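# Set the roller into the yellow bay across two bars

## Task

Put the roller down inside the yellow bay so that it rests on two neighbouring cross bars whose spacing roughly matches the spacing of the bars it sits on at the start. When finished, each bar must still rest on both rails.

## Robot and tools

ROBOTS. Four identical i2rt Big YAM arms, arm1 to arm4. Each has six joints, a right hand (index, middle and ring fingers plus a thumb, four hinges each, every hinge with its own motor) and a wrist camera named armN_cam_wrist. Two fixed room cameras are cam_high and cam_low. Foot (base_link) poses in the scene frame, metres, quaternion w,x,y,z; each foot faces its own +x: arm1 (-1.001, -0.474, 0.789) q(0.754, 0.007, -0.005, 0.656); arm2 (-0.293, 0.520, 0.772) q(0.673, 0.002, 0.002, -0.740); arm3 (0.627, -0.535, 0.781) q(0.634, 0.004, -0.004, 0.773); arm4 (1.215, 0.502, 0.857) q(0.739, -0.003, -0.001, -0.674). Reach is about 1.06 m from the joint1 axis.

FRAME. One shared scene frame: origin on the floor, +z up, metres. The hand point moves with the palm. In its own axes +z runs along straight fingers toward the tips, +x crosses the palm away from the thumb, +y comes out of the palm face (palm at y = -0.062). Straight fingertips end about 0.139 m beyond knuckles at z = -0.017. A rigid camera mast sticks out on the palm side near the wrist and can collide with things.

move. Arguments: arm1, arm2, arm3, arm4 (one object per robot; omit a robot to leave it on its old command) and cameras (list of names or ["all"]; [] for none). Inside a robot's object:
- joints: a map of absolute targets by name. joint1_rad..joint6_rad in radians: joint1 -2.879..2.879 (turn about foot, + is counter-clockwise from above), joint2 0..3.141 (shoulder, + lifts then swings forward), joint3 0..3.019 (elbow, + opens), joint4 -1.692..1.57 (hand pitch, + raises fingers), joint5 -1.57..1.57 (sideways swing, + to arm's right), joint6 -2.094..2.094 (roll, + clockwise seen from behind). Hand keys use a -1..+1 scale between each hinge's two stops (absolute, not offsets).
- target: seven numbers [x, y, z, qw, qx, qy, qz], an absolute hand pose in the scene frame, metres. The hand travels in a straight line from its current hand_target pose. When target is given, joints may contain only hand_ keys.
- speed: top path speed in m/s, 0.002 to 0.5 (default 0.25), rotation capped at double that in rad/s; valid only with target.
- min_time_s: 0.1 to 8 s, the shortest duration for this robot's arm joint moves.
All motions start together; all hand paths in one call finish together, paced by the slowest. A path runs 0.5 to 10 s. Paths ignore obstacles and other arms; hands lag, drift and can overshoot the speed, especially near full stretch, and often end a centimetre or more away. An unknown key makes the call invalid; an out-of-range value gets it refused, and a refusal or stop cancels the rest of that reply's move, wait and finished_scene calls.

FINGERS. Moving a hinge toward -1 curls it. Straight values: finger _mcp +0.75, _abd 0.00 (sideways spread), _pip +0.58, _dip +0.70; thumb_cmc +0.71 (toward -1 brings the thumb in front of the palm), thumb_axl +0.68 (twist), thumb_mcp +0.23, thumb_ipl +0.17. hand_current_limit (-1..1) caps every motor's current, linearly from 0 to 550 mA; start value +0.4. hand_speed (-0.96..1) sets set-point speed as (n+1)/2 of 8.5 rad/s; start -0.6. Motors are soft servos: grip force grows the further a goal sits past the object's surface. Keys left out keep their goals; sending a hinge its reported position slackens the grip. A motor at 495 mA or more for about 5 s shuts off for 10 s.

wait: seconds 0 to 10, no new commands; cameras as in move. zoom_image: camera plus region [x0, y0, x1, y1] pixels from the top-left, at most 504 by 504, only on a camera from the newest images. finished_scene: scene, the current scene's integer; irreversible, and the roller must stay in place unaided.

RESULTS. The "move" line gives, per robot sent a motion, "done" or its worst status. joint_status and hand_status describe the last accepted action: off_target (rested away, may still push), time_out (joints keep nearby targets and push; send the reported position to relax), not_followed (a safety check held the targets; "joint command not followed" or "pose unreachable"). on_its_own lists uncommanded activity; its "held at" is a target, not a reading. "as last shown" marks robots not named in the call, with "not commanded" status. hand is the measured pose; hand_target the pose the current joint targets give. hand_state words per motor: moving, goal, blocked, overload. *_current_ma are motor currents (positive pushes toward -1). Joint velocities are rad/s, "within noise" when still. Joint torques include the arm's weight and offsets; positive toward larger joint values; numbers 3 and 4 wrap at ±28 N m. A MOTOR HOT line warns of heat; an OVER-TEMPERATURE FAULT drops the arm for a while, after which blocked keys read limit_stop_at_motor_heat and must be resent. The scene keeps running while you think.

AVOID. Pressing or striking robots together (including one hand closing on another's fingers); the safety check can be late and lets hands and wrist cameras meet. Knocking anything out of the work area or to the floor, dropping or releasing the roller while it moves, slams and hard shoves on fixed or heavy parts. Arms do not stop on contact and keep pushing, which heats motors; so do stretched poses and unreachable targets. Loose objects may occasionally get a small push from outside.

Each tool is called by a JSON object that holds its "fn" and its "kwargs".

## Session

{"fn": "move", "kwargs": {"cameras": ["cam_high","cam_low"]}}

{"fn": "zoom_image", "kwargs": {"camera": "cam_high", "region": [220, 200, 440, 320]}}

{"fn": "zoom_image", "kwargs": {"camera": "cam_high", "region": [220, 300, 440, 480]}}

{"fn": "zoom_image", "kwargs": {"camera": "cam_low", "region": [230, 160, 440, 310]}}

{"fn": "zoom_image", "kwargs": {"camera": "cam_low", "region": [340, 190, 550, 340]}}

Scene clock: 0.00 s.
Joint torques (N m): no reading
Motor temperatures (°C): arm1=[23 24 28 24 23 24] | arm2=[27 22 23 26 23 24] | arm3=[26 22 22 24 22 22] | arm4=[24 25 27 25 26 23]
Heat: arm1: hottest joint3_rad 28 °C; arm2: hottest joint1_rad 27 °C; arm3: hottest joint1_rad 26 °C; arm4: hottest joint3_rad 27 °C.
Joint velocities: within noise
arm1.joint_positions: joint1_rad=-0.188 joint2_rad=+0.645 joint3_rad=+1.333 joint4_rad=-1.397 joint5_rad=-0.053 joint6_rad=+1.175 hand_index_mcp=+0.753 hand_index_abd=+0.000 hand_index_pip=+0.577 hand_index_dip=+0.696 hand_middle_mcp=+0.753 hand_middle_abd=+0.000 hand_middle_pip=+0.577 hand_middle_dip=+0.696 hand_ring_mcp=+0.753 hand_ring_abd=+0.000 hand_ring_pip=+0.577 hand_ring_dip=+0.696 hand_thumb_cmc=+0.714 hand_thumb_axl=+0.677 hand_thumb_mcp=+0.226 hand_thumb_ipl=+0.168 hand_current_limit=+0.400 hand_speed=-0.600
arm1.joint_status: not commanded
arm1.hand_state: goal,goal,goal,goal,goal,goal,goal,goal,goal,goal,goal,goal,goal,goal,goal,goal
arm1.index_mcp_current_ma: 0
arm1.index_abd_current_ma: 0
arm1.index_pip_current_ma: 0
arm1.index_dip_current_ma: 0
arm1.middle_mcp_current_ma: 0
arm1.middle_abd_current_ma: 0
arm1.middle_pip_current_ma: 0
arm1.middle_dip_current_ma: 0
arm1.ring_mcp_current_ma: 0
arm1.ring_abd_current_ma: 0
arm1.ring_pip_current_ma: 0
arm1.ring_dip_current_ma: 0
arm1.thumb_cmc_current_ma: 0
arm1.thumb_axl_current_ma: 0
arm1.thumb_mcp_current_ma: 0
arm1.thumb_ipl_current_ma: 0
arm1.hand_goal_index_mcp: 0.754
arm1.hand_goal_index_abd: 0.000
arm1.hand_goal_index_pip: 0.576
arm1.hand_goal_index_dip: 0.696
arm1.hand_goal_middle_mcp: 0.754
arm1.hand_goal_middle_abd: 0.000
arm1.hand_goal_middle_pip: 0.576
arm1.hand_goal_middle_dip: 0.696
arm1.hand_goal_ring_mcp: 0.754
arm1.hand_goal_ring_abd: 0.000
arm1.hand_goal_ring_pip: 0.576
arm1.hand_goal_ring_dip: 0.696
arm1.hand_goal_thumb_cmc: 0.714
arm1.hand_goal_thumb_axl: 0.678
arm1.hand_goal_thumb_mcp: 0.226
arm1.hand_goal_thumb_ipl: 0.168
arm1.hand: x=-0.8433 y=-0.2670 z=+1.2923 quat_wxyz=(-0.200, +0.610, +0.668, +0.376) (m; scene frame)
arm1.hand_target: x=-0.8437 y=-0.2685 z=+1.3052 quat_wxyz=(-0.205, +0.606, +0.664, +0.388) (m; scene frame)
arm1.hand_status: not commanded
arm2.joint_positions: joint1_rad=-0.257 joint2_rad=+0.648 joint3_rad=+1.405 joint4_rad=-1.307 joint5_rad=+0.006 joint6_rad=+1.135 hand_index_mcp=+0.753 hand_index_abd=+0.000 hand_index_pip=+0.577 hand_index_dip=+0.696 hand_middle_mcp=+0.753 hand_middle_abd=+0.000 hand_middle_pip=+0.577 hand_middle_dip=+0.696 hand_ring_mcp=+0.753 hand_ring_abd=+0.000 hand_ring_pip=+0.577 hand_ring_dip=+0.696 hand_thumb_cmc=+0.714 hand_thumb_axl=+0.677 hand_thumb_mcp=+0.226 hand_thumb_ipl=+0.168 hand_current_limit=+0.400 hand_speed=-0.600
arm2.joint_status: not commanded
arm2.hand_state: goal,goal,goal,goal,goal,goal,goal,goal,goal,goal,goal,goal,goal,goal,goal,goal
arm2.index_mcp_current_ma: 0
arm2.index_abd_current_ma: 0
arm2.index_pip_current_ma: 0
arm2.index_dip_current_ma: 0
arm2.middle_mcp_current_ma: 0
arm2.middle_abd_current_ma: 0
arm2.middle_pip_current_ma: 0
arm2.middle_dip_current_ma: 0
arm2.ring_mcp_current_ma: 0
arm2.ring_abd_current_ma: 0
arm2.ring_pip_current_ma: 0
arm2.ring_dip_current_ma: 0
arm2.thumb_cmc_current_ma: 0
arm2.thumb_axl_current_ma: 0
arm2.thumb_mcp_current_ma: 0
arm2.thumb_ipl_current_ma: 0
arm2.hand_goal_index_mcp: 0.754
arm2.hand_goal_index_abd: 0.000
arm2.hand_goal_index_pip: 0.576
arm2.hand_goal_index_dip: 0.696
arm2.hand_goal_middle_mcp: 0.754
arm2.hand_goal_middle_abd: 0.000
arm2.hand_goal_middle_pip: 0.576
arm2.hand_goal_middle_dip: 0.696
arm2.hand_goal_ring_mcp: 0.754
arm2.hand_goal_ring_abd: 0.000
arm2.hand_goal_ring_pip: 0.576
arm2.hand_goal_ring_dip: 0.696
arm2.hand_goal_thumb_cmc: 0.714
arm2.hand_goal_thumb_axl: 0.678
arm2.hand_goal_thumb_mcp: 0.226
arm2.hand_goal_thumb_ipl: 0.168
arm2.hand: x=-0.4645 y=+0.3054 z=+1.3301 quat_wxyz=(+0.451, +0.643, -0.592, +0.183) (m; scene frame)
arm2.hand_target: x=-0.4635 y=+0.3079 z=+1.3427 quat_wxyz=(+0.462, +0.638, -0.587, +0.187) (m; scene frame)
arm2.hand_status: not commanded
arm3.joint_positions: joint1_rad=-0.367 joint2_rad=+0.640 joint3_rad=+1.441 joint4_rad=-1.248 joint5_rad=-0.027 joint6_rad=+1.064 hand_index_mcp=+0.753 hand_index_abd=+0.000 hand_index_pip=+0.577 hand_index_dip=+0.696 hand_middle_mcp=+0.753 hand_middle_abd=+0.000 hand_middle_pip=+0.577 hand_middle_dip=+0.696 hand_ring_mcp=+0.753 hand_ring_abd=+0.000 hand_ring_pip=+0.577 hand_ring_dip=+0.696 hand_thumb_cmc=+0.714 hand_thumb_axl=+0.677 hand_thumb_mcp=+0.226 hand_thumb_ipl=+0.168 hand_current_limit=+0.400 hand_speed=-0.600
arm3.joint_status: not commanded
arm3.hand_state: goal,goal,goal,goal,goal,goal,goal,goal,goal,goal,goal,goal,goal,goal,goal,goal
arm3.index_mcp_current_ma: 0
arm3.index_abd_current_ma: 0
arm3.index_pip_current_ma: 0
arm3.index_dip_current_ma: 0
arm3.middle_mcp_current_ma: 0
arm3.middle_abd_current_ma: 0
arm3.middle_pip_current_ma: 0
arm3.middle_dip_current_ma: 0
arm3.ring_mcp_current_ma: 0
arm3.ring_abd_current_ma: 0
arm3.ring_pip_current_ma: 0
arm3.ring_dip_current_ma: 0
arm3.thumb_cmc_current_ma: 0
arm3.thumb_axl_current_ma: 0
arm3.thumb_mcp_current_ma: 0
arm3.thumb_ipl_current_ma: 0
arm3.hand_goal_index_mcp: 0.754
arm3.hand_goal_index_abd: 0.000
arm3.hand_goal_index_pip: 0.576
arm3.hand_goal_index_dip: 0.696
arm3.hand_goal_middle_mcp: 0.754
arm3.hand_goal_middle_abd: 0.000
arm3.hand_goal_middle_pip: 0.576
arm3.hand_goal_middle_dip: 0.696
arm3.hand_goal_ring_mcp: 0.754
arm3.hand_goal_ring_abd: 0.000
arm3.hand_goal_ring_pip: 0.576
arm3.hand_goal_ring_dip: 0.696
arm3.hand_goal_thumb_cmc: 0.714
arm3.hand_goal_thumb_axl: 0.678
arm3.hand_goal_thumb_mcp: 0.226
arm3.hand_goal_thumb_ipl: 0.168
arm3.hand: x=+0.7521 y=-0.3000 z=+1.3795 quat_wxyz=(-0.244, +0.483, +0.692, +0.479) (m; scene frame)
arm3.hand_target: x=+0.7514 y=-0.3040 z=+1.3906 quat_wxyz=(-0.248, +0.479, +0.686, +0.488) (m; scene frame)
arm3.hand_status: not commanded
arm4.joint_positions: joint1_rad=+0.323 joint2_rad=+0.648 joint3_rad=+1.361 joint4_rad=-1.150 joint5_rad=+0.031 joint6_rad=+1.089 hand_index_mcp=+0.753 hand_index_abd=+0.000 hand_index_pip=+0.577 hand_index_dip=+0.696 hand_middle_mcp=+0.753 hand_middle_abd=+0.000 hand_middle_pip=+0.577 hand_middle_dip=+0.696 hand_ring_mcp=+0.753 hand_ring_abd=+0.000 hand_ring_pip=+0.577 hand_ring_dip=+0.696 hand_thumb_cmc=+0.714 hand_thumb_axl=+0.677 hand_thumb_mcp=+0.226 hand_thumb_ipl=+0.168 hand_current_limit=+0.400 hand_speed=-0.600
arm4.joint_status: not commanded
arm4.hand_state: goal,goal,goal,goal,goal,goal,goal,goal,goal,goal,goal,goal,goal,goal,goal,goal
arm4.index_mcp_current_ma: 0
arm4.index_abd_current_ma: 0
arm4.index_pip_current_ma: 0
arm4.index_dip_current_ma: 0
arm4.middle_mcp_current_ma: 0
arm4.middle_abd_current_ma: 0
arm4.middle_pip_current_ma: 0
arm4.middle_dip_current_ma: 0
arm4.ring_mcp_current_ma: 0
arm4.ring_abd_current_ma: 0
arm4.ring_pip_current_ma: 0
arm4.ring_dip_current_ma: 0
arm4.thumb_cmc_current_ma: 0
arm4.thumb_axl_current_ma: 0
arm4.thumb_mcp_current_ma: 0
arm4.thumb_ipl_current_ma: 0
arm4.hand_goal_index_mcp: 0.754
arm4.hand_goal_index_abd: 0.000
arm4.hand_goal_index_pip: 0.576
arm4.hand_goal_index_dip: 0.696
arm4.hand_goal_middle_mcp: 0.754
arm4.hand_goal_middle_abd: 0.000
arm4.hand_goal_middle_pip: 0.576
arm4.hand_goal_middle_dip: 0.696
arm4.hand_goal_ring_mcp: 0.754
arm4.hand_goal_ring_abd: 0.000
arm4.hand_goal_ring_pip: 0.576
arm4.hand_goal_ring_dip: 0.696
arm4.hand_goal_thumb_cmc: 0.714
arm4.hand_goal_thumb_axl: 0.678
arm4.hand_goal_thumb_mcp: 0.226
arm4.hand_goal_thumb_ipl: 0.168
arm4.hand: x=+1.2455 y=+0.2123 z=+1.4350 quat_wxyz=(+0.404, +0.792, -0.286, +0.357) (m; scene frame)
arm4.hand_target: x=+1.2443 y=+0.2151 z=+1.4454 quat_wxyz=(+0.411, +0.787, -0.284, +0.363) (m; scene frame)
arm4.hand_status: not commanded
pictures: cam_high, cam_low
Images, in order (width x height): cam_high 672x504, cam_low 672x504.

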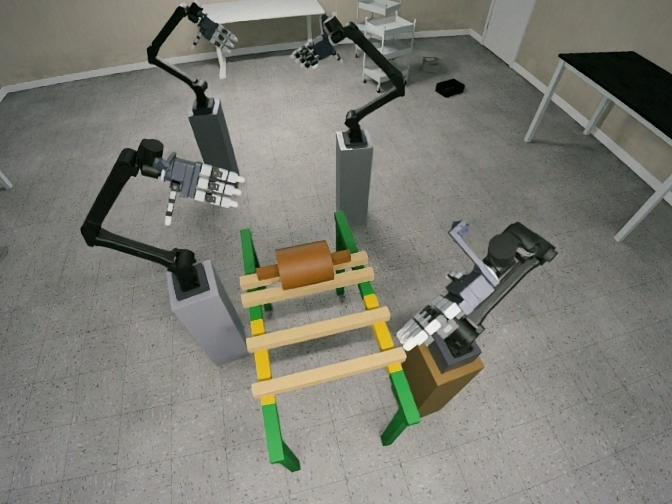

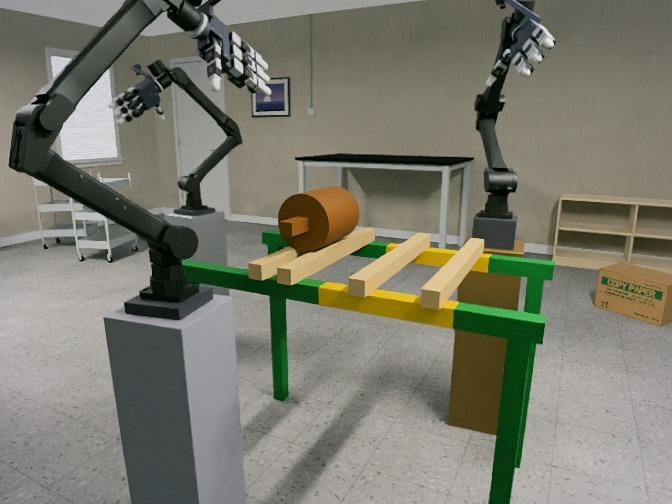

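Scaled by 2.291 from the camera's 672x504 image, which has a finer 960x720 frame.

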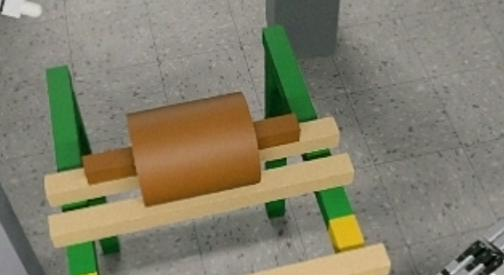

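Scaled by 2.291 from the camera's 672x504 image, which has a finer 960x720 frame.

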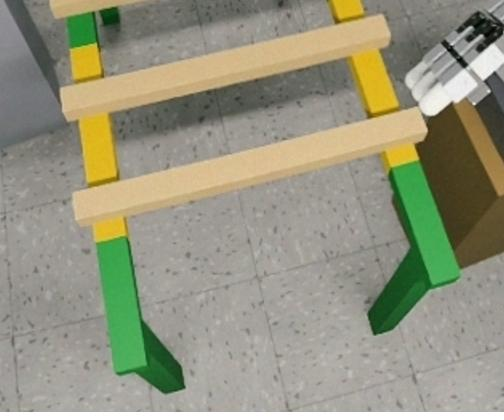

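Scaled by 2.400 from the camera's 672x504 image, which has a finer 960x720 frame.

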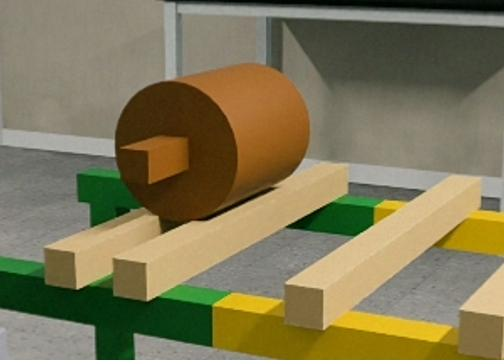

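Scaled by 2.400 from the camera's 672x504 image, which has a finer 960x720 frame.

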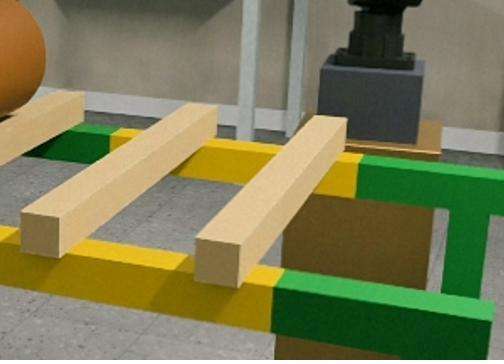

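{"fn": "move", "kwargs": {"arm3": {"target":[0.700,-0.225,1.10,0,0.7071,0.7071,0],"speed":0.4,"joints":{"hand_current_limit":0.79,"hand_index_mcp":0.753,"hand_index_pip":0.576,"hand_index_dip":-0.58,"hand_middle_mcp":0.753,"hand_middle_pip":0.576,"hand_middle_dip":-0.58,"hand_ring_mcp":0.753,"hand_ring_pip":0.576,"hand_ring_dip":-0.58}}, "arm4": {"target":[1.33,0.06,1.08,0,0.7071,-0.7071,0],"speed":0.4,"joints":{"hand_current_limit":0.79}}, "cameras": ["cam_high","cam_low"]}}

Scene clock: 7.83 s.
Joint torques (N m): arm1=[0.03 0.85 10.63 2.06 0.06 -0.17] | arm2=[-0.62 1.49 7.84 2.13 0.09 0.01] | arm3=[-1.85 -8 8.51 0.2 -0.16 0.11] | arm4=[-1.55 -16.26 12.33 -0.69 -0.02 0.18]
Motor temperatures (°C): arm1=[23 24 29 25 23 24] | arm2=[26 22 24 26 23 24] | arm3=[26 22 24 24 22 22] | arm4=[24 25 27 25 26 23]
Heat: arm1: hottest joint3_rad 29 °C; arm2: hottest joint1_rad 26 °C; arm3: hottest joint1_rad 26 °C; arm4: hottest joint3_rad 27 °C.
move: arm3 off_target; arm4 off_target
Joint velocities: within noise
arm1, arm2: as last shown
arm1.joint_positions: joint1_rad=-0.188 joint2_rad=+0.645 joint3_rad=+1.333 joint4_rad=-1.397 joint5_rad=-0.053 joint6_rad=+1.175 hand_index_mcp=+0.753 hand_index_abd=+0.000 hand_index_pip=+0.577 hand_index_dip=+0.696 hand_middle_mcp=+0.753 hand_middle_abd=+0.000 hand_middle_pip=+0.577 hand_middle_dip=+0.696 hand_ring_mcp=+0.753 hand_ring_abd=+0.000 hand_ring_pip=+0.577 hand_ring_dip=+0.696 hand_thumb_cmc=+0.714 hand_thumb_axl=+0.677 hand_thumb_mcp=+0.225 hand_thumb_ipl=+0.168 hand_current_limit=+0.400 hand_speed=-0.600
arm1.index_mcp_current_ma: -3
arm1.index_pip_current_ma: 3
arm1.middle_mcp_current_ma: -3
arm1.middle_pip_current_ma: 3
arm1.ring_mcp_current_ma: -3
arm1.ring_pip_current_ma: 3
arm1.thumb_cmc_current_ma: 1
arm1.thumb_axl_current_ma: -3
arm1.thumb_mcp_current_ma: -3
arm1.thumb_ipl_current_ma: -1
arm2.joint_positions: joint1_rad=-0.257 joint2_rad=+0.648 joint3_rad=+1.405 joint4_rad=-1.307 joint5_rad=+0.006 joint6_rad=+1.135 hand_index_mcp=+0.754 hand_index_abd=+0.000 hand_index_pip=+0.577 hand_index_dip=+0.696 hand_middle_mcp=+0.754 hand_middle_abd=+0.000 hand_middle_pip=+0.577 hand_middle_dip=+0.696 hand_ring_mcp=+0.754 hand_ring_abd=+0.000 hand_ring_pip=+0.577 hand_ring_dip=+0.696 hand_thumb_cmc=+0.714 hand_thumb_axl=+0.677 hand_thumb_mcp=+0.226 hand_thumb_ipl=+0.168 hand_current_limit=+0.400 hand_speed=-0.600
arm2.index_pip_current_ma: 1
arm2.middle_pip_current_ma: 1
arm2.ring_pip_current_ma: 1
arm2.thumb_axl_current_ma: -1
arm3.joint_positions: joint1_rad=-0.143 joint2_rad=+1.213 joint3_rad=+1.368 joint4_rad=-1.690 joint5_rad=+0.011 joint6_rad=+1.606 hand_index_mcp=+0.756 hand_index_abd=+0.000 hand_index_pip=+0.577 hand_index_dip=-0.576 hand_middle_mcp=+0.755 hand_middle_abd=+0.000 hand_middle_pip=+0.577 hand_middle_dip=-0.577 hand_ring_mcp=+0.755 hand_ring_abd=+0.000 hand_ring_pip=+0.577 hand_ring_dip=-0.577 hand_thumb_cmc=+0.715 hand_thumb_axl=+0.677 hand_thumb_mcp=+0.224 hand_thumb_ipl=+0.168 hand_current_limit=+0.790 hand_speed=-0.600
arm3.joint_status: all done
arm3.hand_state: goal,goal,goal,goal,goal,goal,goal,goal,goal,goal,goal,goal,goal,goal,goal,goal
arm3.index_mcp_current_ma: 8
arm3.index_abd_current_ma: 2
arm3.index_pip_current_ma: 4
arm3.index_dip_current_ma: 18
arm3.middle_mcp_current_ma: 7
arm3.middle_abd_current_ma: 2
arm3.middle_pip_current_ma: 4
arm3.middle_dip_current_ma: 17
arm3.ring_mcp_current_ma: 6
arm3.ring_abd_current_ma: 2
arm3.ring_pip_current_ma: 4
arm3.ring_dip_current_ma: 16
arm3.thumb_cmc_current_ma: 5
arm3.thumb_axl_current_ma: -4
arm3.thumb_mcp_current_ma: -13
arm3.thumb_ipl_current_ma: -2
arm3.hand_goal_index_mcp: 0.754
arm3.hand_goal_index_abd: 0.000
arm3.hand_goal_index_pip: 0.576
arm3.hand_goal_index_dip: -0.580
arm3.hand_goal_middle_mcp: 0.754
arm3.hand_goal_middle_abd: 0.000
arm3.hand_goal_middle_pip: 0.576
arm3.hand_goal_middle_dip: -0.580
arm3.hand_goal_ring_mcp: 0.754
arm3.hand_goal_ring_abd: 0.000
arm3.hand_goal_ring_pip: 0.576
arm3.hand_goal_ring_dip: -0.580
arm3.hand_goal_thumb_cmc: 0.714
arm3.hand_goal_thumb_axl: 0.678
arm3.hand_goal_thumb_mcp: 0.226
arm3.hand_goal_thumb_ipl: 0.168
arm3.hand: x=+0.6974 y=-0.2212 z=+1.1044 quat_wxyz=(-0.014, +0.700, +0.713, +0.019) (m; scene frame)
arm3.hand_target: x=+0.7000 y=-0.2249 z=+1.0996 quat_wxyz=(-0.007, +0.707, +0.707, +0.010) (m; scene frame)
arm3.hand_status: off_target (0.006 m and 2.9 deg from the pose sent, 0.294 m and 67.7 deg at the start; a joint's target at an end of its range on 35 of 83 steps)
arm4.joint_positions: joint1_rad=+0.324 joint2_rad=+1.666 joint3_rad=+1.547 joint4_rad=-1.483 joint5_rad=-0.003 joint6_rad=+1.958 hand_index_mcp=+0.755 hand_index_abd=+0.000 hand_index_pip=+0.577 hand_index_dip=+0.696 hand_middle_mcp=+0.755 hand_middle_abd=+0.000 hand_middle_pip=+0.577 hand_middle_dip=+0.696 hand_ring_mcp=+0.755 hand_ring_abd=+0.000 hand_ring_pip=+0.577 hand_ring_dip=+0.696 hand_thumb_cmc=+0.715 hand_thumb_axl=+0.677 hand_thumb_mcp=+0.223 hand_thumb_ipl=+0.168 hand_current_limit=+0.790 hand_speed=-0.600
arm4.joint_status: all done
arm4.hand_state: goal,goal,goal,goal,goal,goal,goal,goal,goal,goal,goal,goal,goal,goal,goal,goal
arm4.index_mcp_current_ma: 2
arm4.index_abd_current_ma: 0
arm4.index_pip_current_ma: 1
arm4.index_dip_current_ma: 0
arm4.middle_mcp_current_ma: 2
arm4.middle_abd_current_ma: 0
arm4.middle_pip_current_ma: 1
arm4.middle_dip_current_ma: 0
arm4.ring_mcp_current_ma: 2
arm4.ring_abd_current_ma: 0
arm4.ring_pip_current_ma: 1
arm4.ring_dip_current_ma: 0
arm4.thumb_cmc_current_ma: 1
arm4.thumb_axl_current_ma: -1
arm4.thumb_mcp_current_ma: -5
arm4.thumb_ipl_current_ma: 0
arm4.hand_goal_index_mcp: 0.754
arm4.hand_goal_index_abd: 0.000
arm4.hand_goal_index_pip: 0.576
arm4.hand_goal_index_dip: 0.696
arm4.hand_goal_middle_mcp: 0.754
arm4.hand_goal_middle_abd: 0.000
arm4.hand_goal_middle_pip: 0.576
arm4.hand_goal_middle_dip: 0.696
arm4.hand_goal_ring_mcp: 0.754
arm4.hand_goal_ring_abd: 0.000
arm4.hand_goal_ring_pip: 0.576
arm4.hand_goal_ring_dip: 0.696
arm4.hand_goal_thumb_cmc: 0.714
arm4.hand_goal_thumb_axl: 0.678
arm4.hand_goal_thumb_mcp: 0.226
arm4.hand_goal_thumb_ipl: 0.168
arm4.hand: x=+1.3310 y=+0.0686 z=+1.0692 quat_wxyz=(-0.004, +0.717, -0.697, -0.012) (m; scene frame)
arm4.hand_target: x=+1.3298 y=+0.0603 z=+1.0799 quat_wxyz=(+0.000, +0.707, -0.707, +0.000) (m; scene frame)
arm4.hand_status: off_target (0.014 m and 2.2 deg from the pose sent, 0.395 m and 80.7 deg at the start)
pictures: cam_high, cam_low
Images, in order (width x height): cam_high 672x504, cam_low 672x504.

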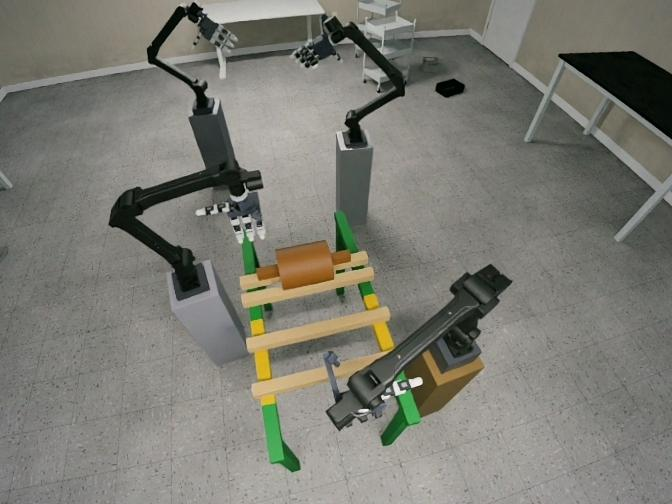

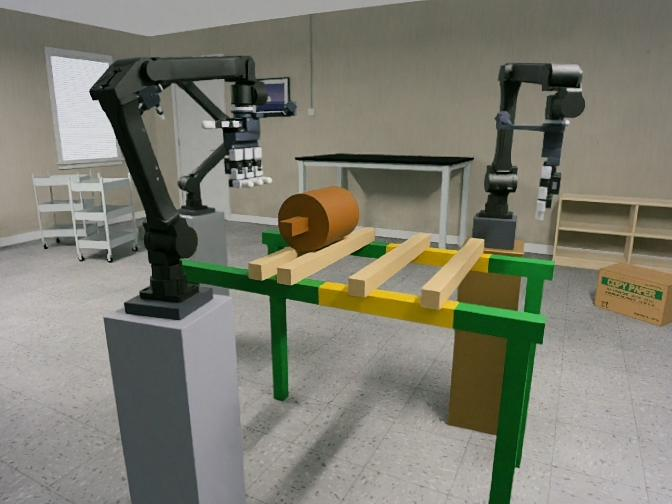

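{"fn": "move", "kwargs": {"arm3": {"target":[0.705,-0.207,0.942,0,0.7071,0.7071,0],"speed":0.2}, "arm4": {"target":[1.20,0.035,0.925,0,0.7071,-0.7071,0],"speed":0.3}, "cameras": ["cam_high","cam_low"]}}

{"fn": "zoom_image", "kwargs": {"camera": "cam_low", "region": [200, 160, 360, 290]}}

{"fn": "zoom_image", "kwargs": {"camera": "cam_high", "region": [220, 200, 340, 310]}}

Scene clock: 10.53 s.
Joint torques (N m): arm1=[-0.09 0.91 10.56 2 0.07 -0.16] | arm2=[-0.62 1.2 7.98 2.07 0.09 -0.04] | arm3=[-2.14 -8.59 8.09 0.8 -0.14 -0.09] | arm4=[-1.26 -15.62 8.66 0.05 0.09 -0.14]
Motor temperatures (°C): arm1=[23 24 29 25 23 24] | arm2=[26 22 24 26 23 24] | arm3=[26 23 24 24 22 22] | arm4=[24 25 28 25 26 23]
Heat: arm1: hottest joint3_rad 29 °C; arm2: hottest joint1_rad 26 °C; arm3: hottest joint1_rad 26 °C; arm4: hottest joint3_rad 28 °C.
move: arm3 done; arm4 done
Joint velocities: within noise
arm1, arm2: as last shown
arm3.joint_positions: joint1_rad=-0.159 joint2_rad=+1.296 joint3_rad=+1.028 joint4_rad=-1.301 joint5_rad=+0.004 joint6_rad=+1.604 hand_index_mcp=+0.756 hand_index_abd=+0.000 hand_index_pip=+0.577 hand_index_dip=-0.576 hand_middle_mcp=+0.755 hand_middle_abd=+0.000 hand_middle_pip=+0.577 hand_middle_dip=-0.577 hand_ring_mcp=+0.755 hand_ring_abd=+0.000 hand_ring_pip=+0.577 hand_ring_dip=-0.577 hand_thumb_cmc=+0.715 hand_thumb_axl=+0.677 hand_thumb_mcp=+0.224 hand_thumb_ipl=+0.168 hand_current_limit=+0.790 hand_speed=-0.600
arm3.joint_status: not commanded
arm3.hand_state: goal,goal,goal,goal,goal,goal,goal,goal,goal,goal,goal,goal,goal,goal,goal,goal
arm3.index_mcp_current_ma: 8
arm3.index_abd_current_ma: 2
arm3.index_pip_current_ma: 4
arm3.index_dip_current_ma: 18
arm3.middle_mcp_current_ma: 7
arm3.middle_abd_current_ma: 2
arm3.middle_pip_current_ma: 4
arm3.middle_dip_current_ma: 17
arm3.ring_mcp_current_ma: 6
arm3.ring_abd_current_ma: 2
arm3.ring_pip_current_ma: 4
arm3.ring_dip_current_ma: 16
arm3.thumb_cmc_current_ma: 5
arm3.thumb_axl_current_ma: -4
arm3.thumb_mcp_current_ma: -14
arm3.thumb_ipl_current_ma: -2
arm3.hand_goal_index_mcp: 0.754
arm3.hand_goal_index_abd: 0.000
arm3.hand_goal_index_pip: 0.576
arm3.hand_goal_index_dip: -0.580
arm3.hand_goal_middle_mcp: 0.754
arm3.hand_goal_middle_abd: 0.000
arm3.hand_goal_middle_pip: 0.576
arm3.hand_goal_middle_dip: -0.580
arm3.hand_goal_ring_mcp: 0.754
arm3.hand_goal_ring_abd: 0.000
arm3.hand_goal_ring_pip: 0.576
arm3.hand_goal_ring_dip: -0.580
arm3.hand_goal_thumb_cmc: 0.714
arm3.hand_goal_thumb_axl: 0.678
arm3.hand_goal_thumb_mcp: 0.226
arm3.hand_goal_thumb_ipl: 0.168
arm3.hand: x=+0.7005 y=-0.2063 z=+0.9492 quat_wxyz=(-0.004, +0.705, +0.709, +0.005) (m; scene frame)
arm3.hand_target: x=+0.7049 y=-0.2071 z=+0.9422 quat_wxyz=(+0.000, +0.707, +0.707, +0.000) (m; scene frame)
arm3.hand_status: done (0.009 m and 0.8 deg from the pose sent, 0.163 m and 2.9 deg at the start)
arm4.joint_positions: joint1_rad=+0.057 joint2_rad=+1.743 joint3_rad=+1.267 joint4_rad=-1.102 joint5_rad=-0.004 joint6_rad=+1.728 hand_index_mcp=+0.755 hand_index_abd=+0.000 hand_index_pip=+0.577 hand_index_dip=+0.696 hand_middle_mcp=+0.755 hand_middle_abd=+0.000 hand_middle_pip=+0.577 hand_middle_dip=+0.696 hand_ring_mcp=+0.755 hand_ring_abd=+0.000 hand_ring_pip=+0.577 hand_ring_dip=+0.696 hand_thumb_cmc=+0.715 hand_thumb_axl=+0.677 hand_thumb_mcp=+0.223 hand_thumb_ipl=+0.168 hand_current_limit=+0.790 hand_speed=-0.600
arm4.joint_status: not commanded
arm4.hand_state: goal,goal,goal,goal,goal,goal,goal,goal,goal,goal,goal,goal,goal,goal,goal,goal
arm4.index_mcp_current_ma: 1
arm4.index_abd_current_ma: 0
arm4.index_pip_current_ma: 1
arm4.index_dip_current_ma: 0
arm4.middle_mcp_current_ma: 1
arm4.middle_abd_current_ma: 0
arm4.middle_pip_current_ma: 1
arm4.middle_dip_current_ma: 0
arm4.ring_mcp_current_ma: 1
arm4.ring_abd_current_ma: 0
arm4.ring_pip_current_ma: 1
arm4.ring_dip_current_ma: 0
arm4.thumb_cmc_current_ma: 1
arm4.thumb_axl_current_ma: -1
arm4.thumb_mcp_current_ma: -5
arm4.thumb_ipl_current_ma: 0
arm4.hand_goal_index_mcp: 0.754
arm4.hand_goal_index_abd: 0.000
arm4.hand_goal_index_pip: 0.576
arm4.hand_goal_index_dip: 0.696
arm4.hand_goal_middle_mcp: 0.754
arm4.hand_goal_middle_abd: 0.000
arm4.hand_goal_middle_pip: 0.576
arm4.hand_goal_middle_dip: 0.696
arm4.hand_goal_ring_mcp: 0.754
arm4.hand_goal_ring_abd: 0.000
arm4.hand_goal_ring_pip: 0.576
arm4.hand_goal_ring_dip: 0.696
arm4.hand_goal_thumb_cmc: 0.714
arm4.hand_goal_thumb_axl: 0.678
arm4.hand_goal_thumb_mcp: 0.226
arm4.hand_goal_thumb_ipl: 0.168
arm4.hand: x=+1.2038 y=+0.0396 z=+0.9294 quat_wxyz=(+0.000, +0.704, -0.710, +0.000) (m; scene frame)
arm4.hand_target: x=+1.2000 y=+0.0351 z=+0.9250 quat_wxyz=(+0.000, +0.707, -0.707, +0.000) (m; scene frame)
arm4.hand_status: done (0.007 m and 0.5 deg from the pose sent, 0.198 m and 2.2 deg at the start)
pictures: cam_high, cam_low
Images, in order (width x height): cam_high 672x504, cam_low 672x504.

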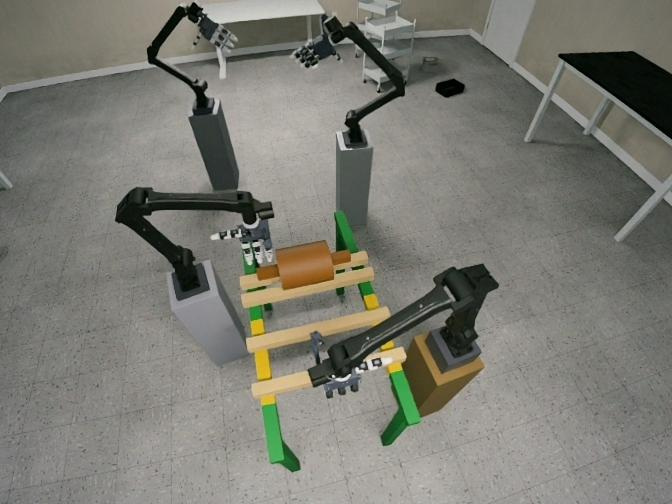

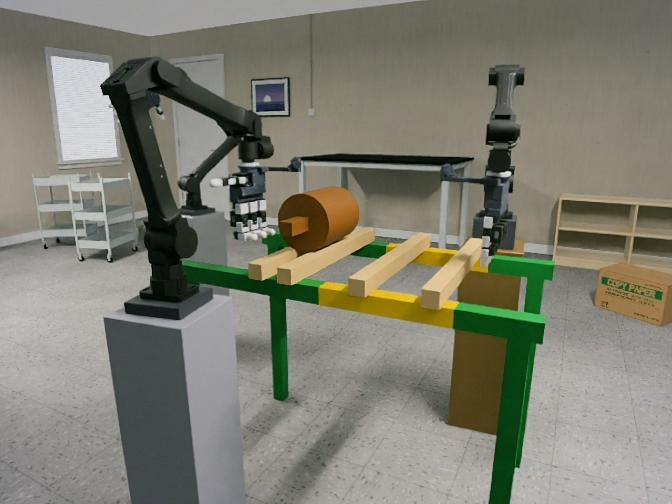

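Scaled by 3.150 from the camera's 672x504 image, which has a finer 960x720 frame.

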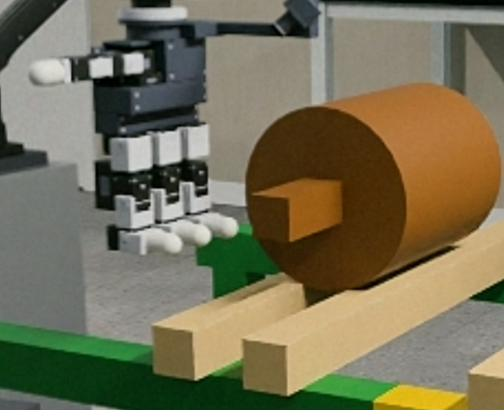

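Scaled by 4.200 from the camera's 672x504 image, which has a finer 960x720 frame.

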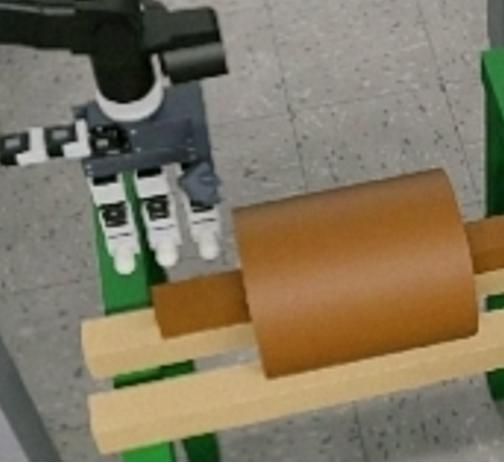

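{"fn": "move", "kwargs": {"arm3": {"target":[0.712,-0.207,0.931,0,0.7071,0.7071,0],"speed":0.06}, "arm4": {"target":[1.09,0.035,0.925,0,0.7071,-0.7071,0],"speed":0.08}}}

{"fn": "move", "kwargs": {"arm3": {"target":[0.805,-0.207,0.932,0,0.7071,0.7071,0],"speed":0.08}, "arm4": {"target":[1.045,0.035,0.925,0,0.7071,-0.7071,0],"speed":0.06}, "cameras": ["cam_high","cam_low","arm3_cam_wrist"]}}

{"fn": "zoom_image", "kwargs": {"camera": "cam_low", "region": [230, 200, 482, 320]}}

{"fn": "zoom_image", "kwargs": {"camera": "cam_high", "region": [220, 290, 420, 400]}}

Scene clock: 13.60 s.
Joint torques (N m): arm1=[0.21 0.97 10.62 1.98 0.06 -0.16] | arm2=[-0.62 0.62 7.95 2.22 0.07 -0.05] | arm3=[-2.08 -8.06 7.72 0.83 -0.14 -0.1] | arm4=[-2.37 -16.21 8.39 -0.03 0.61 -0.13]
Motor temperatures (°C): arm1=[23 24 29 25 23 24] | arm2=[26 22 24 26 23 24] | arm3=[26 23 24 24 22 22] | arm4=[24 25 28 25 26 23]
Heat: arm1: hottest joint3_rad 29 °C; arm2: hottest joint1_rad 26 °C; arm3: hottest joint1_rad 26 °C; arm4: hottest joint3_rad 28 °C.
move: arm3 off_target; arm4 off_target
Joint velocities: within noise
arm1, arm2: as last shown
arm3.joint_positions: joint1_rad=-0.179 joint2_rad=+1.298 joint3_rad=+1.010 joint4_rad=-1.271 joint5_rad=+0.004 joint6_rad=+1.584 hand_index_mcp=+0.756 hand_index_abd=+0.000 hand_index_pip=+0.577 hand_index_dip=-0.576 hand_middle_mcp=+0.755 hand_middle_abd=+0.000 hand_middle_pip=+0.577 hand_middle_dip=-0.577 hand_ring_mcp=+0.755 hand_ring_abd=+0.000 hand_ring_pip=+0.577 hand_ring_dip=-0.577 hand_thumb_cmc=+0.715 hand_thumb_axl=+0.677 hand_thumb_mcp=+0.224 hand_thumb_ipl=+0.168 hand_current_limit=+0.790 hand_speed=-0.600
arm3.joint_status: not commanded
arm3.hand_state: goal,goal,goal,goal,goal,goal,goal,goal,goal,goal,goal,goal,goal,goal,goal,goal
arm3.index_mcp_current_ma: 8
arm3.index_abd_current_ma: 2
arm3.index_pip_current_ma: 4
arm3.index_dip_current_ma: 18
arm3.middle_mcp_current_ma: 7
arm3.middle_abd_current_ma: 2
arm3.middle_pip_current_ma: 4
arm3.middle_dip_current_ma: 17
arm3.ring_mcp_current_ma: 6
arm3.ring_abd_current_ma: 2
arm3.ring_pip_current_ma: 4
arm3.ring_dip_current_ma: 16
arm3.thumb_cmc_current_ma: 5
arm3.thumb_axl_current_ma: -4
arm3.thumb_mcp_current_ma: -14
arm3.thumb_ipl_current_ma: -2
arm3.hand_goal_index_mcp: 0.754
arm3.hand_goal_index_abd: 0.000
arm3.hand_goal_index_pip: 0.576
arm3.hand_goal_index_dip: -0.580
arm3.hand_goal_middle_mcp: 0.754
arm3.hand_goal_middle_abd: 0.000
arm3.hand_goal_middle_pip: 0.576
arm3.hand_goal_middle_dip: -0.580
arm3.hand_goal_ring_mcp: 0.754
arm3.hand_goal_ring_abd: 0.000
arm3.hand_goal_ring_pip: 0.576
arm3.hand_goal_ring_dip: -0.580
arm3.hand_goal_thumb_cmc: 0.714
arm3.hand_goal_thumb_axl: 0.678
arm3.hand_goal_thumb_mcp: 0.226
arm3.hand_goal_thumb_ipl: 0.168
arm3.hand: x=+0.7075 y=-0.2050 z=+0.9416 quat_wxyz=(-0.007, +0.705, +0.709, +0.009) (m; scene frame)
arm3.hand_target: x=+0.7118 y=-0.2074 z=+0.9312 quat_wxyz=(+0.000, +0.707, +0.707, +0.000) (m; scene frame)
arm3.hand_status: off_target (0.012 m and 1.3 deg from the pose sent, 0.021 m and 0.8 deg at the start)
arm4.joint_positions: joint1_rad=-0.151 joint2_rad=+1.742 joint3_rad=+1.259 joint4_rad=-1.099 joint5_rad=-0.017 joint6_rad=+1.506 hand_index_mcp=+0.767 hand_index_abd=+0.001 hand_index_pip=+0.586 hand_index_dip=+0.700 hand_middle_mcp=+0.773 hand_middle_abd=+0.002 hand_middle_pip=+0.585 hand_middle_dip=+0.699 hand_ring_mcp=+0.774 hand_ring_abd=+0.002 hand_ring_pip=+0.588 hand_ring_dip=+0.702 hand_thumb_cmc=+0.715 hand_thumb_axl=+0.677 hand_thumb_mcp=+0.223 hand_thumb_ipl=+0.168 hand_current_limit=+0.790 hand_speed=-0.600
arm4.joint_status: not commanded
arm4.hand_state: goal,goal,goal,goal,goal,goal,goal,goal,goal,goal,goal,goal,goal,goal,goal,goal
arm4.index_mcp_current_ma: 30
arm4.index_abd_current_ma: 1
arm4.index_pip_current_ma: 20
arm4.index_dip_current_ma: 5
arm4.middle_mcp_current_ma: 48
arm4.middle_abd_current_ma: 2
arm4.middle_pip_current_ma: 16
arm4.middle_dip_current_ma: 5
arm4.ring_mcp_current_ma: 50
arm4.ring_abd_current_ma: 3
arm4.ring_pip_current_ma: 24
arm4.ring_dip_current_ma: 9
arm4.thumb_cmc_current_ma: 1
arm4.thumb_axl_current_ma: -1
arm4.thumb_mcp_current_ma: -5
arm4.thumb_ipl_current_ma: 0
arm4.hand_goal_index_mcp: 0.754
arm4.hand_goal_index_abd: 0.000
arm4.hand_goal_index_pip: 0.576
arm4.hand_goal_index_dip: 0.696
arm4.hand_goal_middle_mcp: 0.754
arm4.hand_goal_middle_abd: 0.000
arm4.hand_goal_middle_pip: 0.576
arm4.hand_goal_middle_dip: 0.696
arm4.hand_goal_ring_mcp: 0.754
arm4.hand_goal_ring_abd: 0.000
arm4.hand_goal_ring_pip: 0.576
arm4.hand_goal_ring_dip: 0.696
arm4.hand_goal_thumb_cmc: 0.714
arm4.hand_goal_thumb_axl: 0.678
arm4.hand_goal_thumb_mcp: 0.226
arm4.hand_goal_thumb_ipl: 0.168
arm4.hand: x=+1.1037 y=+0.0363 z=+0.9259 quat_wxyz=(-0.006, +0.709, -0.705, +0.004) (m; scene frame)
arm4.hand_target: x=+1.0901 y=+0.0354 z=+0.9251 quat_wxyz=(+0.000, +0.707, -0.707, +0.000) (m; scene frame)
arm4.hand_status: off_target (0.014 m and 0.9 deg from the pose sent, 0.114 m and 0.4 deg at the start)
pictures: none

Scene clock: 15.57 s.
Joint torques (N m): arm1=[-0.03 1.03 10.61 2.02 0.04 -0.16] | arm2=[-0.5 0.73 7.76 2.09 0.08 -0.02] | arm3=[-1.9 -8.41 10.07 0.79 0.02 -0.09] | arm4=[-2.61 -15.03 9.89 -0.23 0.68 -0.11]
Motor temperatures (°C): arm1=[23 24 29 25 23 24] | arm2=[26 22 24 26 23 24] | arm3=[26 23 24 24 22 22] | arm4=[24 25 28 25 26 23]
Heat: arm1: hottest joint3_rad 29 °C; arm2: hottest joint1_rad 26 °C; arm3: hottest joint1_rad 26 °C; arm4: hottest joint3_rad 28 °C.
move: arm3 done; arm4 off_target
Joint velocities: within noise
arm1, arm2: as last shown
arm3.joint_positions: joint1_rad=-0.438 joint2_rad=+1.328 joint3_rad=+1.010 joint4_rad=-1.271 joint5_rad=+0.004 joint6_rad=+1.328 hand_index_mcp=+0.755 hand_index_abd=+0.000 hand_index_pip=+0.577 hand_index_dip=-0.576 hand_middle_mcp=+0.755 hand_middle_abd=+0.000 hand_middle_pip=+0.577 hand_middle_dip=-0.577 hand_ring_mcp=+0.755 hand_ring_abd=+0.000 hand_ring_pip=+0.577 hand_ring_dip=-0.577 hand_thumb_cmc=+0.715 hand_thumb_axl=+0.677 hand_thumb_mcp=+0.224 hand_thumb_ipl=+0.168 hand_current_limit=+0.790 hand_speed=-0.600
arm3.joint_status: not commanded
arm3.hand_state: goal,goal,goal,goal,goal,goal,goal,goal,goal,goal,goal,goal,goal,goal,goal,goal
arm3.index_mcp_current_ma: 6
arm3.index_abd_current_ma: 2
arm3.index_pip_current_ma: 4
arm3.index_dip_current_ma: 18
arm3.middle_mcp_current_ma: 4
arm3.middle_abd_current_ma: 2
arm3.middle_pip_current_ma: 4
arm3.middle_dip_current_ma: 17
arm3.ring_mcp_current_ma: 4
arm3.ring_abd_current_ma: 2
arm3.ring_pip_current_ma: 4
arm3.ring_dip_current_ma: 16
arm3.thumb_cmc_current_ma: 5
arm3.thumb_axl_current_ma: -4
arm3.thumb_mcp_current_ma: -14
arm3.thumb_ipl_current_ma: -2
arm3.hand_goal_index_mcp: 0.754
arm3.hand_goal_index_abd: 0.000
arm3.hand_goal_index_pip: 0.576
arm3.hand_goal_index_dip: -0.580
arm3.hand_goal_middle_mcp: 0.754
arm3.hand_goal_middle_abd: 0.000
arm3.hand_goal_middle_pip: 0.576
arm3.hand_goal_middle_dip: -0.580
arm3.hand_goal_ring_mcp: 0.754
arm3.hand_goal_ring_abd: 0.000
arm3.hand_goal_ring_pip: 0.576
arm3.hand_goal_ring_dip: -0.580
arm3.hand_goal_thumb_cmc: 0.714
arm3.hand_goal_thumb_axl: 0.678
arm3.hand_goal_thumb_mcp: 0.226
arm3.hand_goal_thumb_ipl: 0.168
arm3.hand: x=+0.7985 y=-0.2149 z=+0.9316 quat_wxyz=(+0.002, +0.706, +0.708, -0.004) (m; scene frame)
arm3.hand_target: x=+0.8049 y=-0.2073 z=+0.9321 quat_wxyz=(+0.000, +0.707, +0.707, +0.000) (m; scene frame)
arm3.hand_status: done (0.010 m and 0.5 deg from the pose sent, 0.098 m and 1.3 deg at the start)
arm4.joint_positions: joint1_rad=-0.238 joint2_rad=+1.742 joint3_rad=+1.259 joint4_rad=-1.099 joint5_rad=-0.017 joint6_rad=+1.413 hand_index_mcp=+0.769 hand_index_abd=+0.000 hand_index_pip=+0.587 hand_index_dip=+0.700 hand_middle_mcp=+0.774 hand_middle_abd=+0.000 hand_middle_pip=+0.585 hand_middle_dip=+0.700 hand_ring_mcp=+0.774 hand_ring_abd=+0.000 hand_ring_pip=+0.588 hand_ring_dip=+0.702 hand_thumb_cmc=+0.715 hand_thumb_axl=+0.677 hand_thumb_mcp=+0.223 hand_thumb_ipl=+0.168 hand_current_limit=+0.790 hand_speed=-0.600
arm4.joint_status: not commanded
arm4.hand_state: goal,goal,goal,goal,goal,goal,goal,goal,goal,goal,goal,goal,goal,goal,goal,goal
arm4.index_mcp_current_ma: 35
arm4.index_abd_current_ma: 0
arm4.index_pip_current_ma: 21
arm4.index_dip_current_ma: 6
arm4.middle_mcp_current_ma: 50
arm4.middle_abd_current_ma: 0
arm4.middle_pip_current_ma: 18
arm4.middle_dip_current_ma: 6
arm4.ring_mcp_current_ma: 49
arm4.ring_abd_current_ma: 0
arm4.ring_pip_current_ma: 24
arm4.ring_dip_current_ma: 10
arm4.thumb_cmc_current_ma: 1
arm4.thumb_axl_current_ma: -1
arm4.thumb_mcp_current_ma: -5
arm4.thumb_ipl_current_ma: 0
arm4.hand_goal_index_mcp: 0.754
arm4.hand_goal_index_abd: 0.000
arm4.hand_goal_index_pip: 0.576
arm4.hand_goal_index_dip: 0.696
arm4.hand_goal_middle_mcp: 0.754
arm4.hand_goal_middle_abd: 0.000
arm4.hand_goal_middle_pip: 0.576
arm4.hand_goal_middle_dip: 0.696
arm4.hand_goal_ring_mcp: 0.754
arm4.hand_goal_ring_abd: 0.000
arm4.hand_goal_ring_pip: 0.576
arm4.hand_goal_ring_dip: 0.696
arm4.hand_goal_thumb_cmc: 0.714
arm4.hand_goal_thumb_axl: 0.678
arm4.hand_goal_thumb_mcp: 0.226
arm4.hand_goal_thumb_ipl: 0.168
arm4.hand: x=+1.0614 y=+0.0398 z=+0.9258 quat_wxyz=(-0.006, +0.711, -0.703, +0.005) (m; scene frame)
arm4.hand_target: x=+1.0453 y=+0.0355 z=+0.9251 quat_wxyz=(+0.000, +0.707, -0.707, +0.000) (m; scene frame)
arm4.hand_status: off_target (0.017 m and 1.1 deg from the pose sent, 0.059 m and 0.9 deg at the start)
pictures: arm3_cam_wrist, cam_high, cam_low
Images, in order (width x height): arm3_cam_wrist 672x504, cam_high 672x504, cam_low 672x504.

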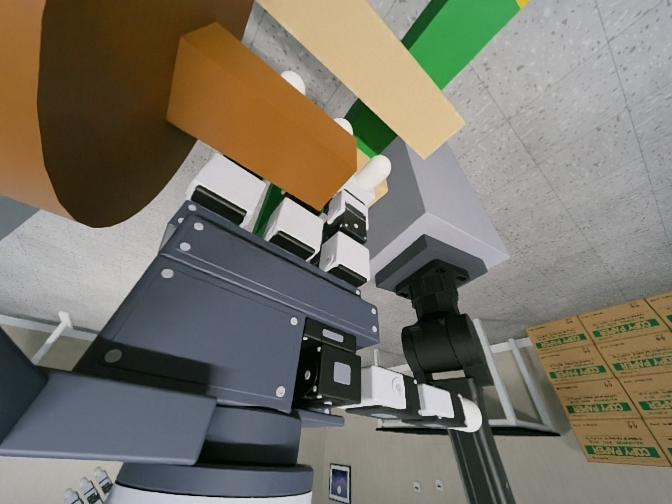

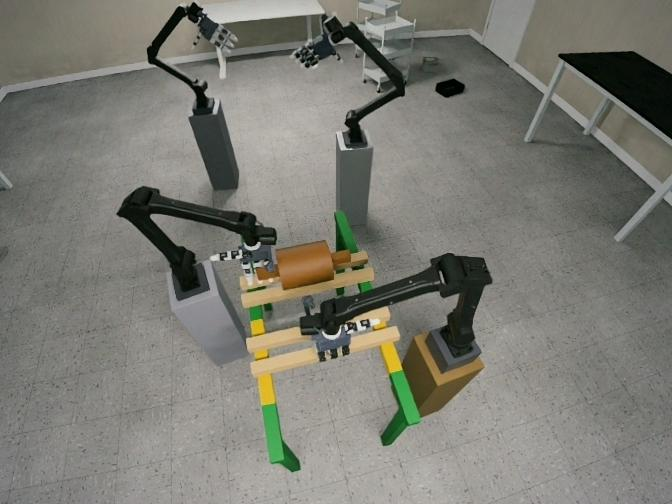

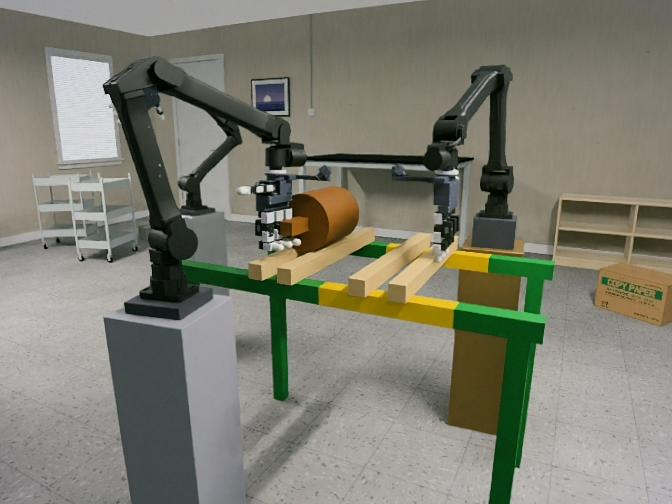

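Scaled by 2.000 from the camera's 672x504 image, which has a finer 960x720 frame.

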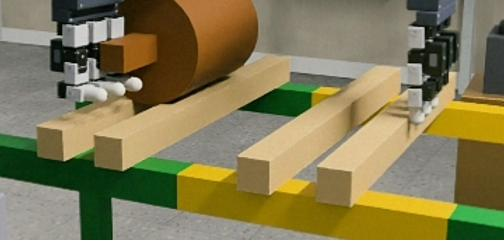

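Scaled by 2.520 from the camera's 672x504 image, which has a finer 960x720 frame.

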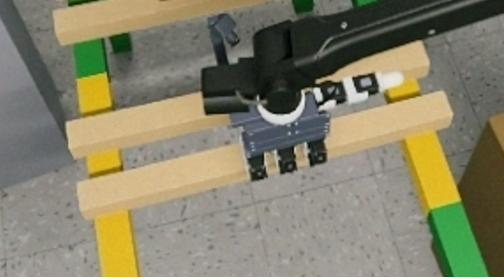

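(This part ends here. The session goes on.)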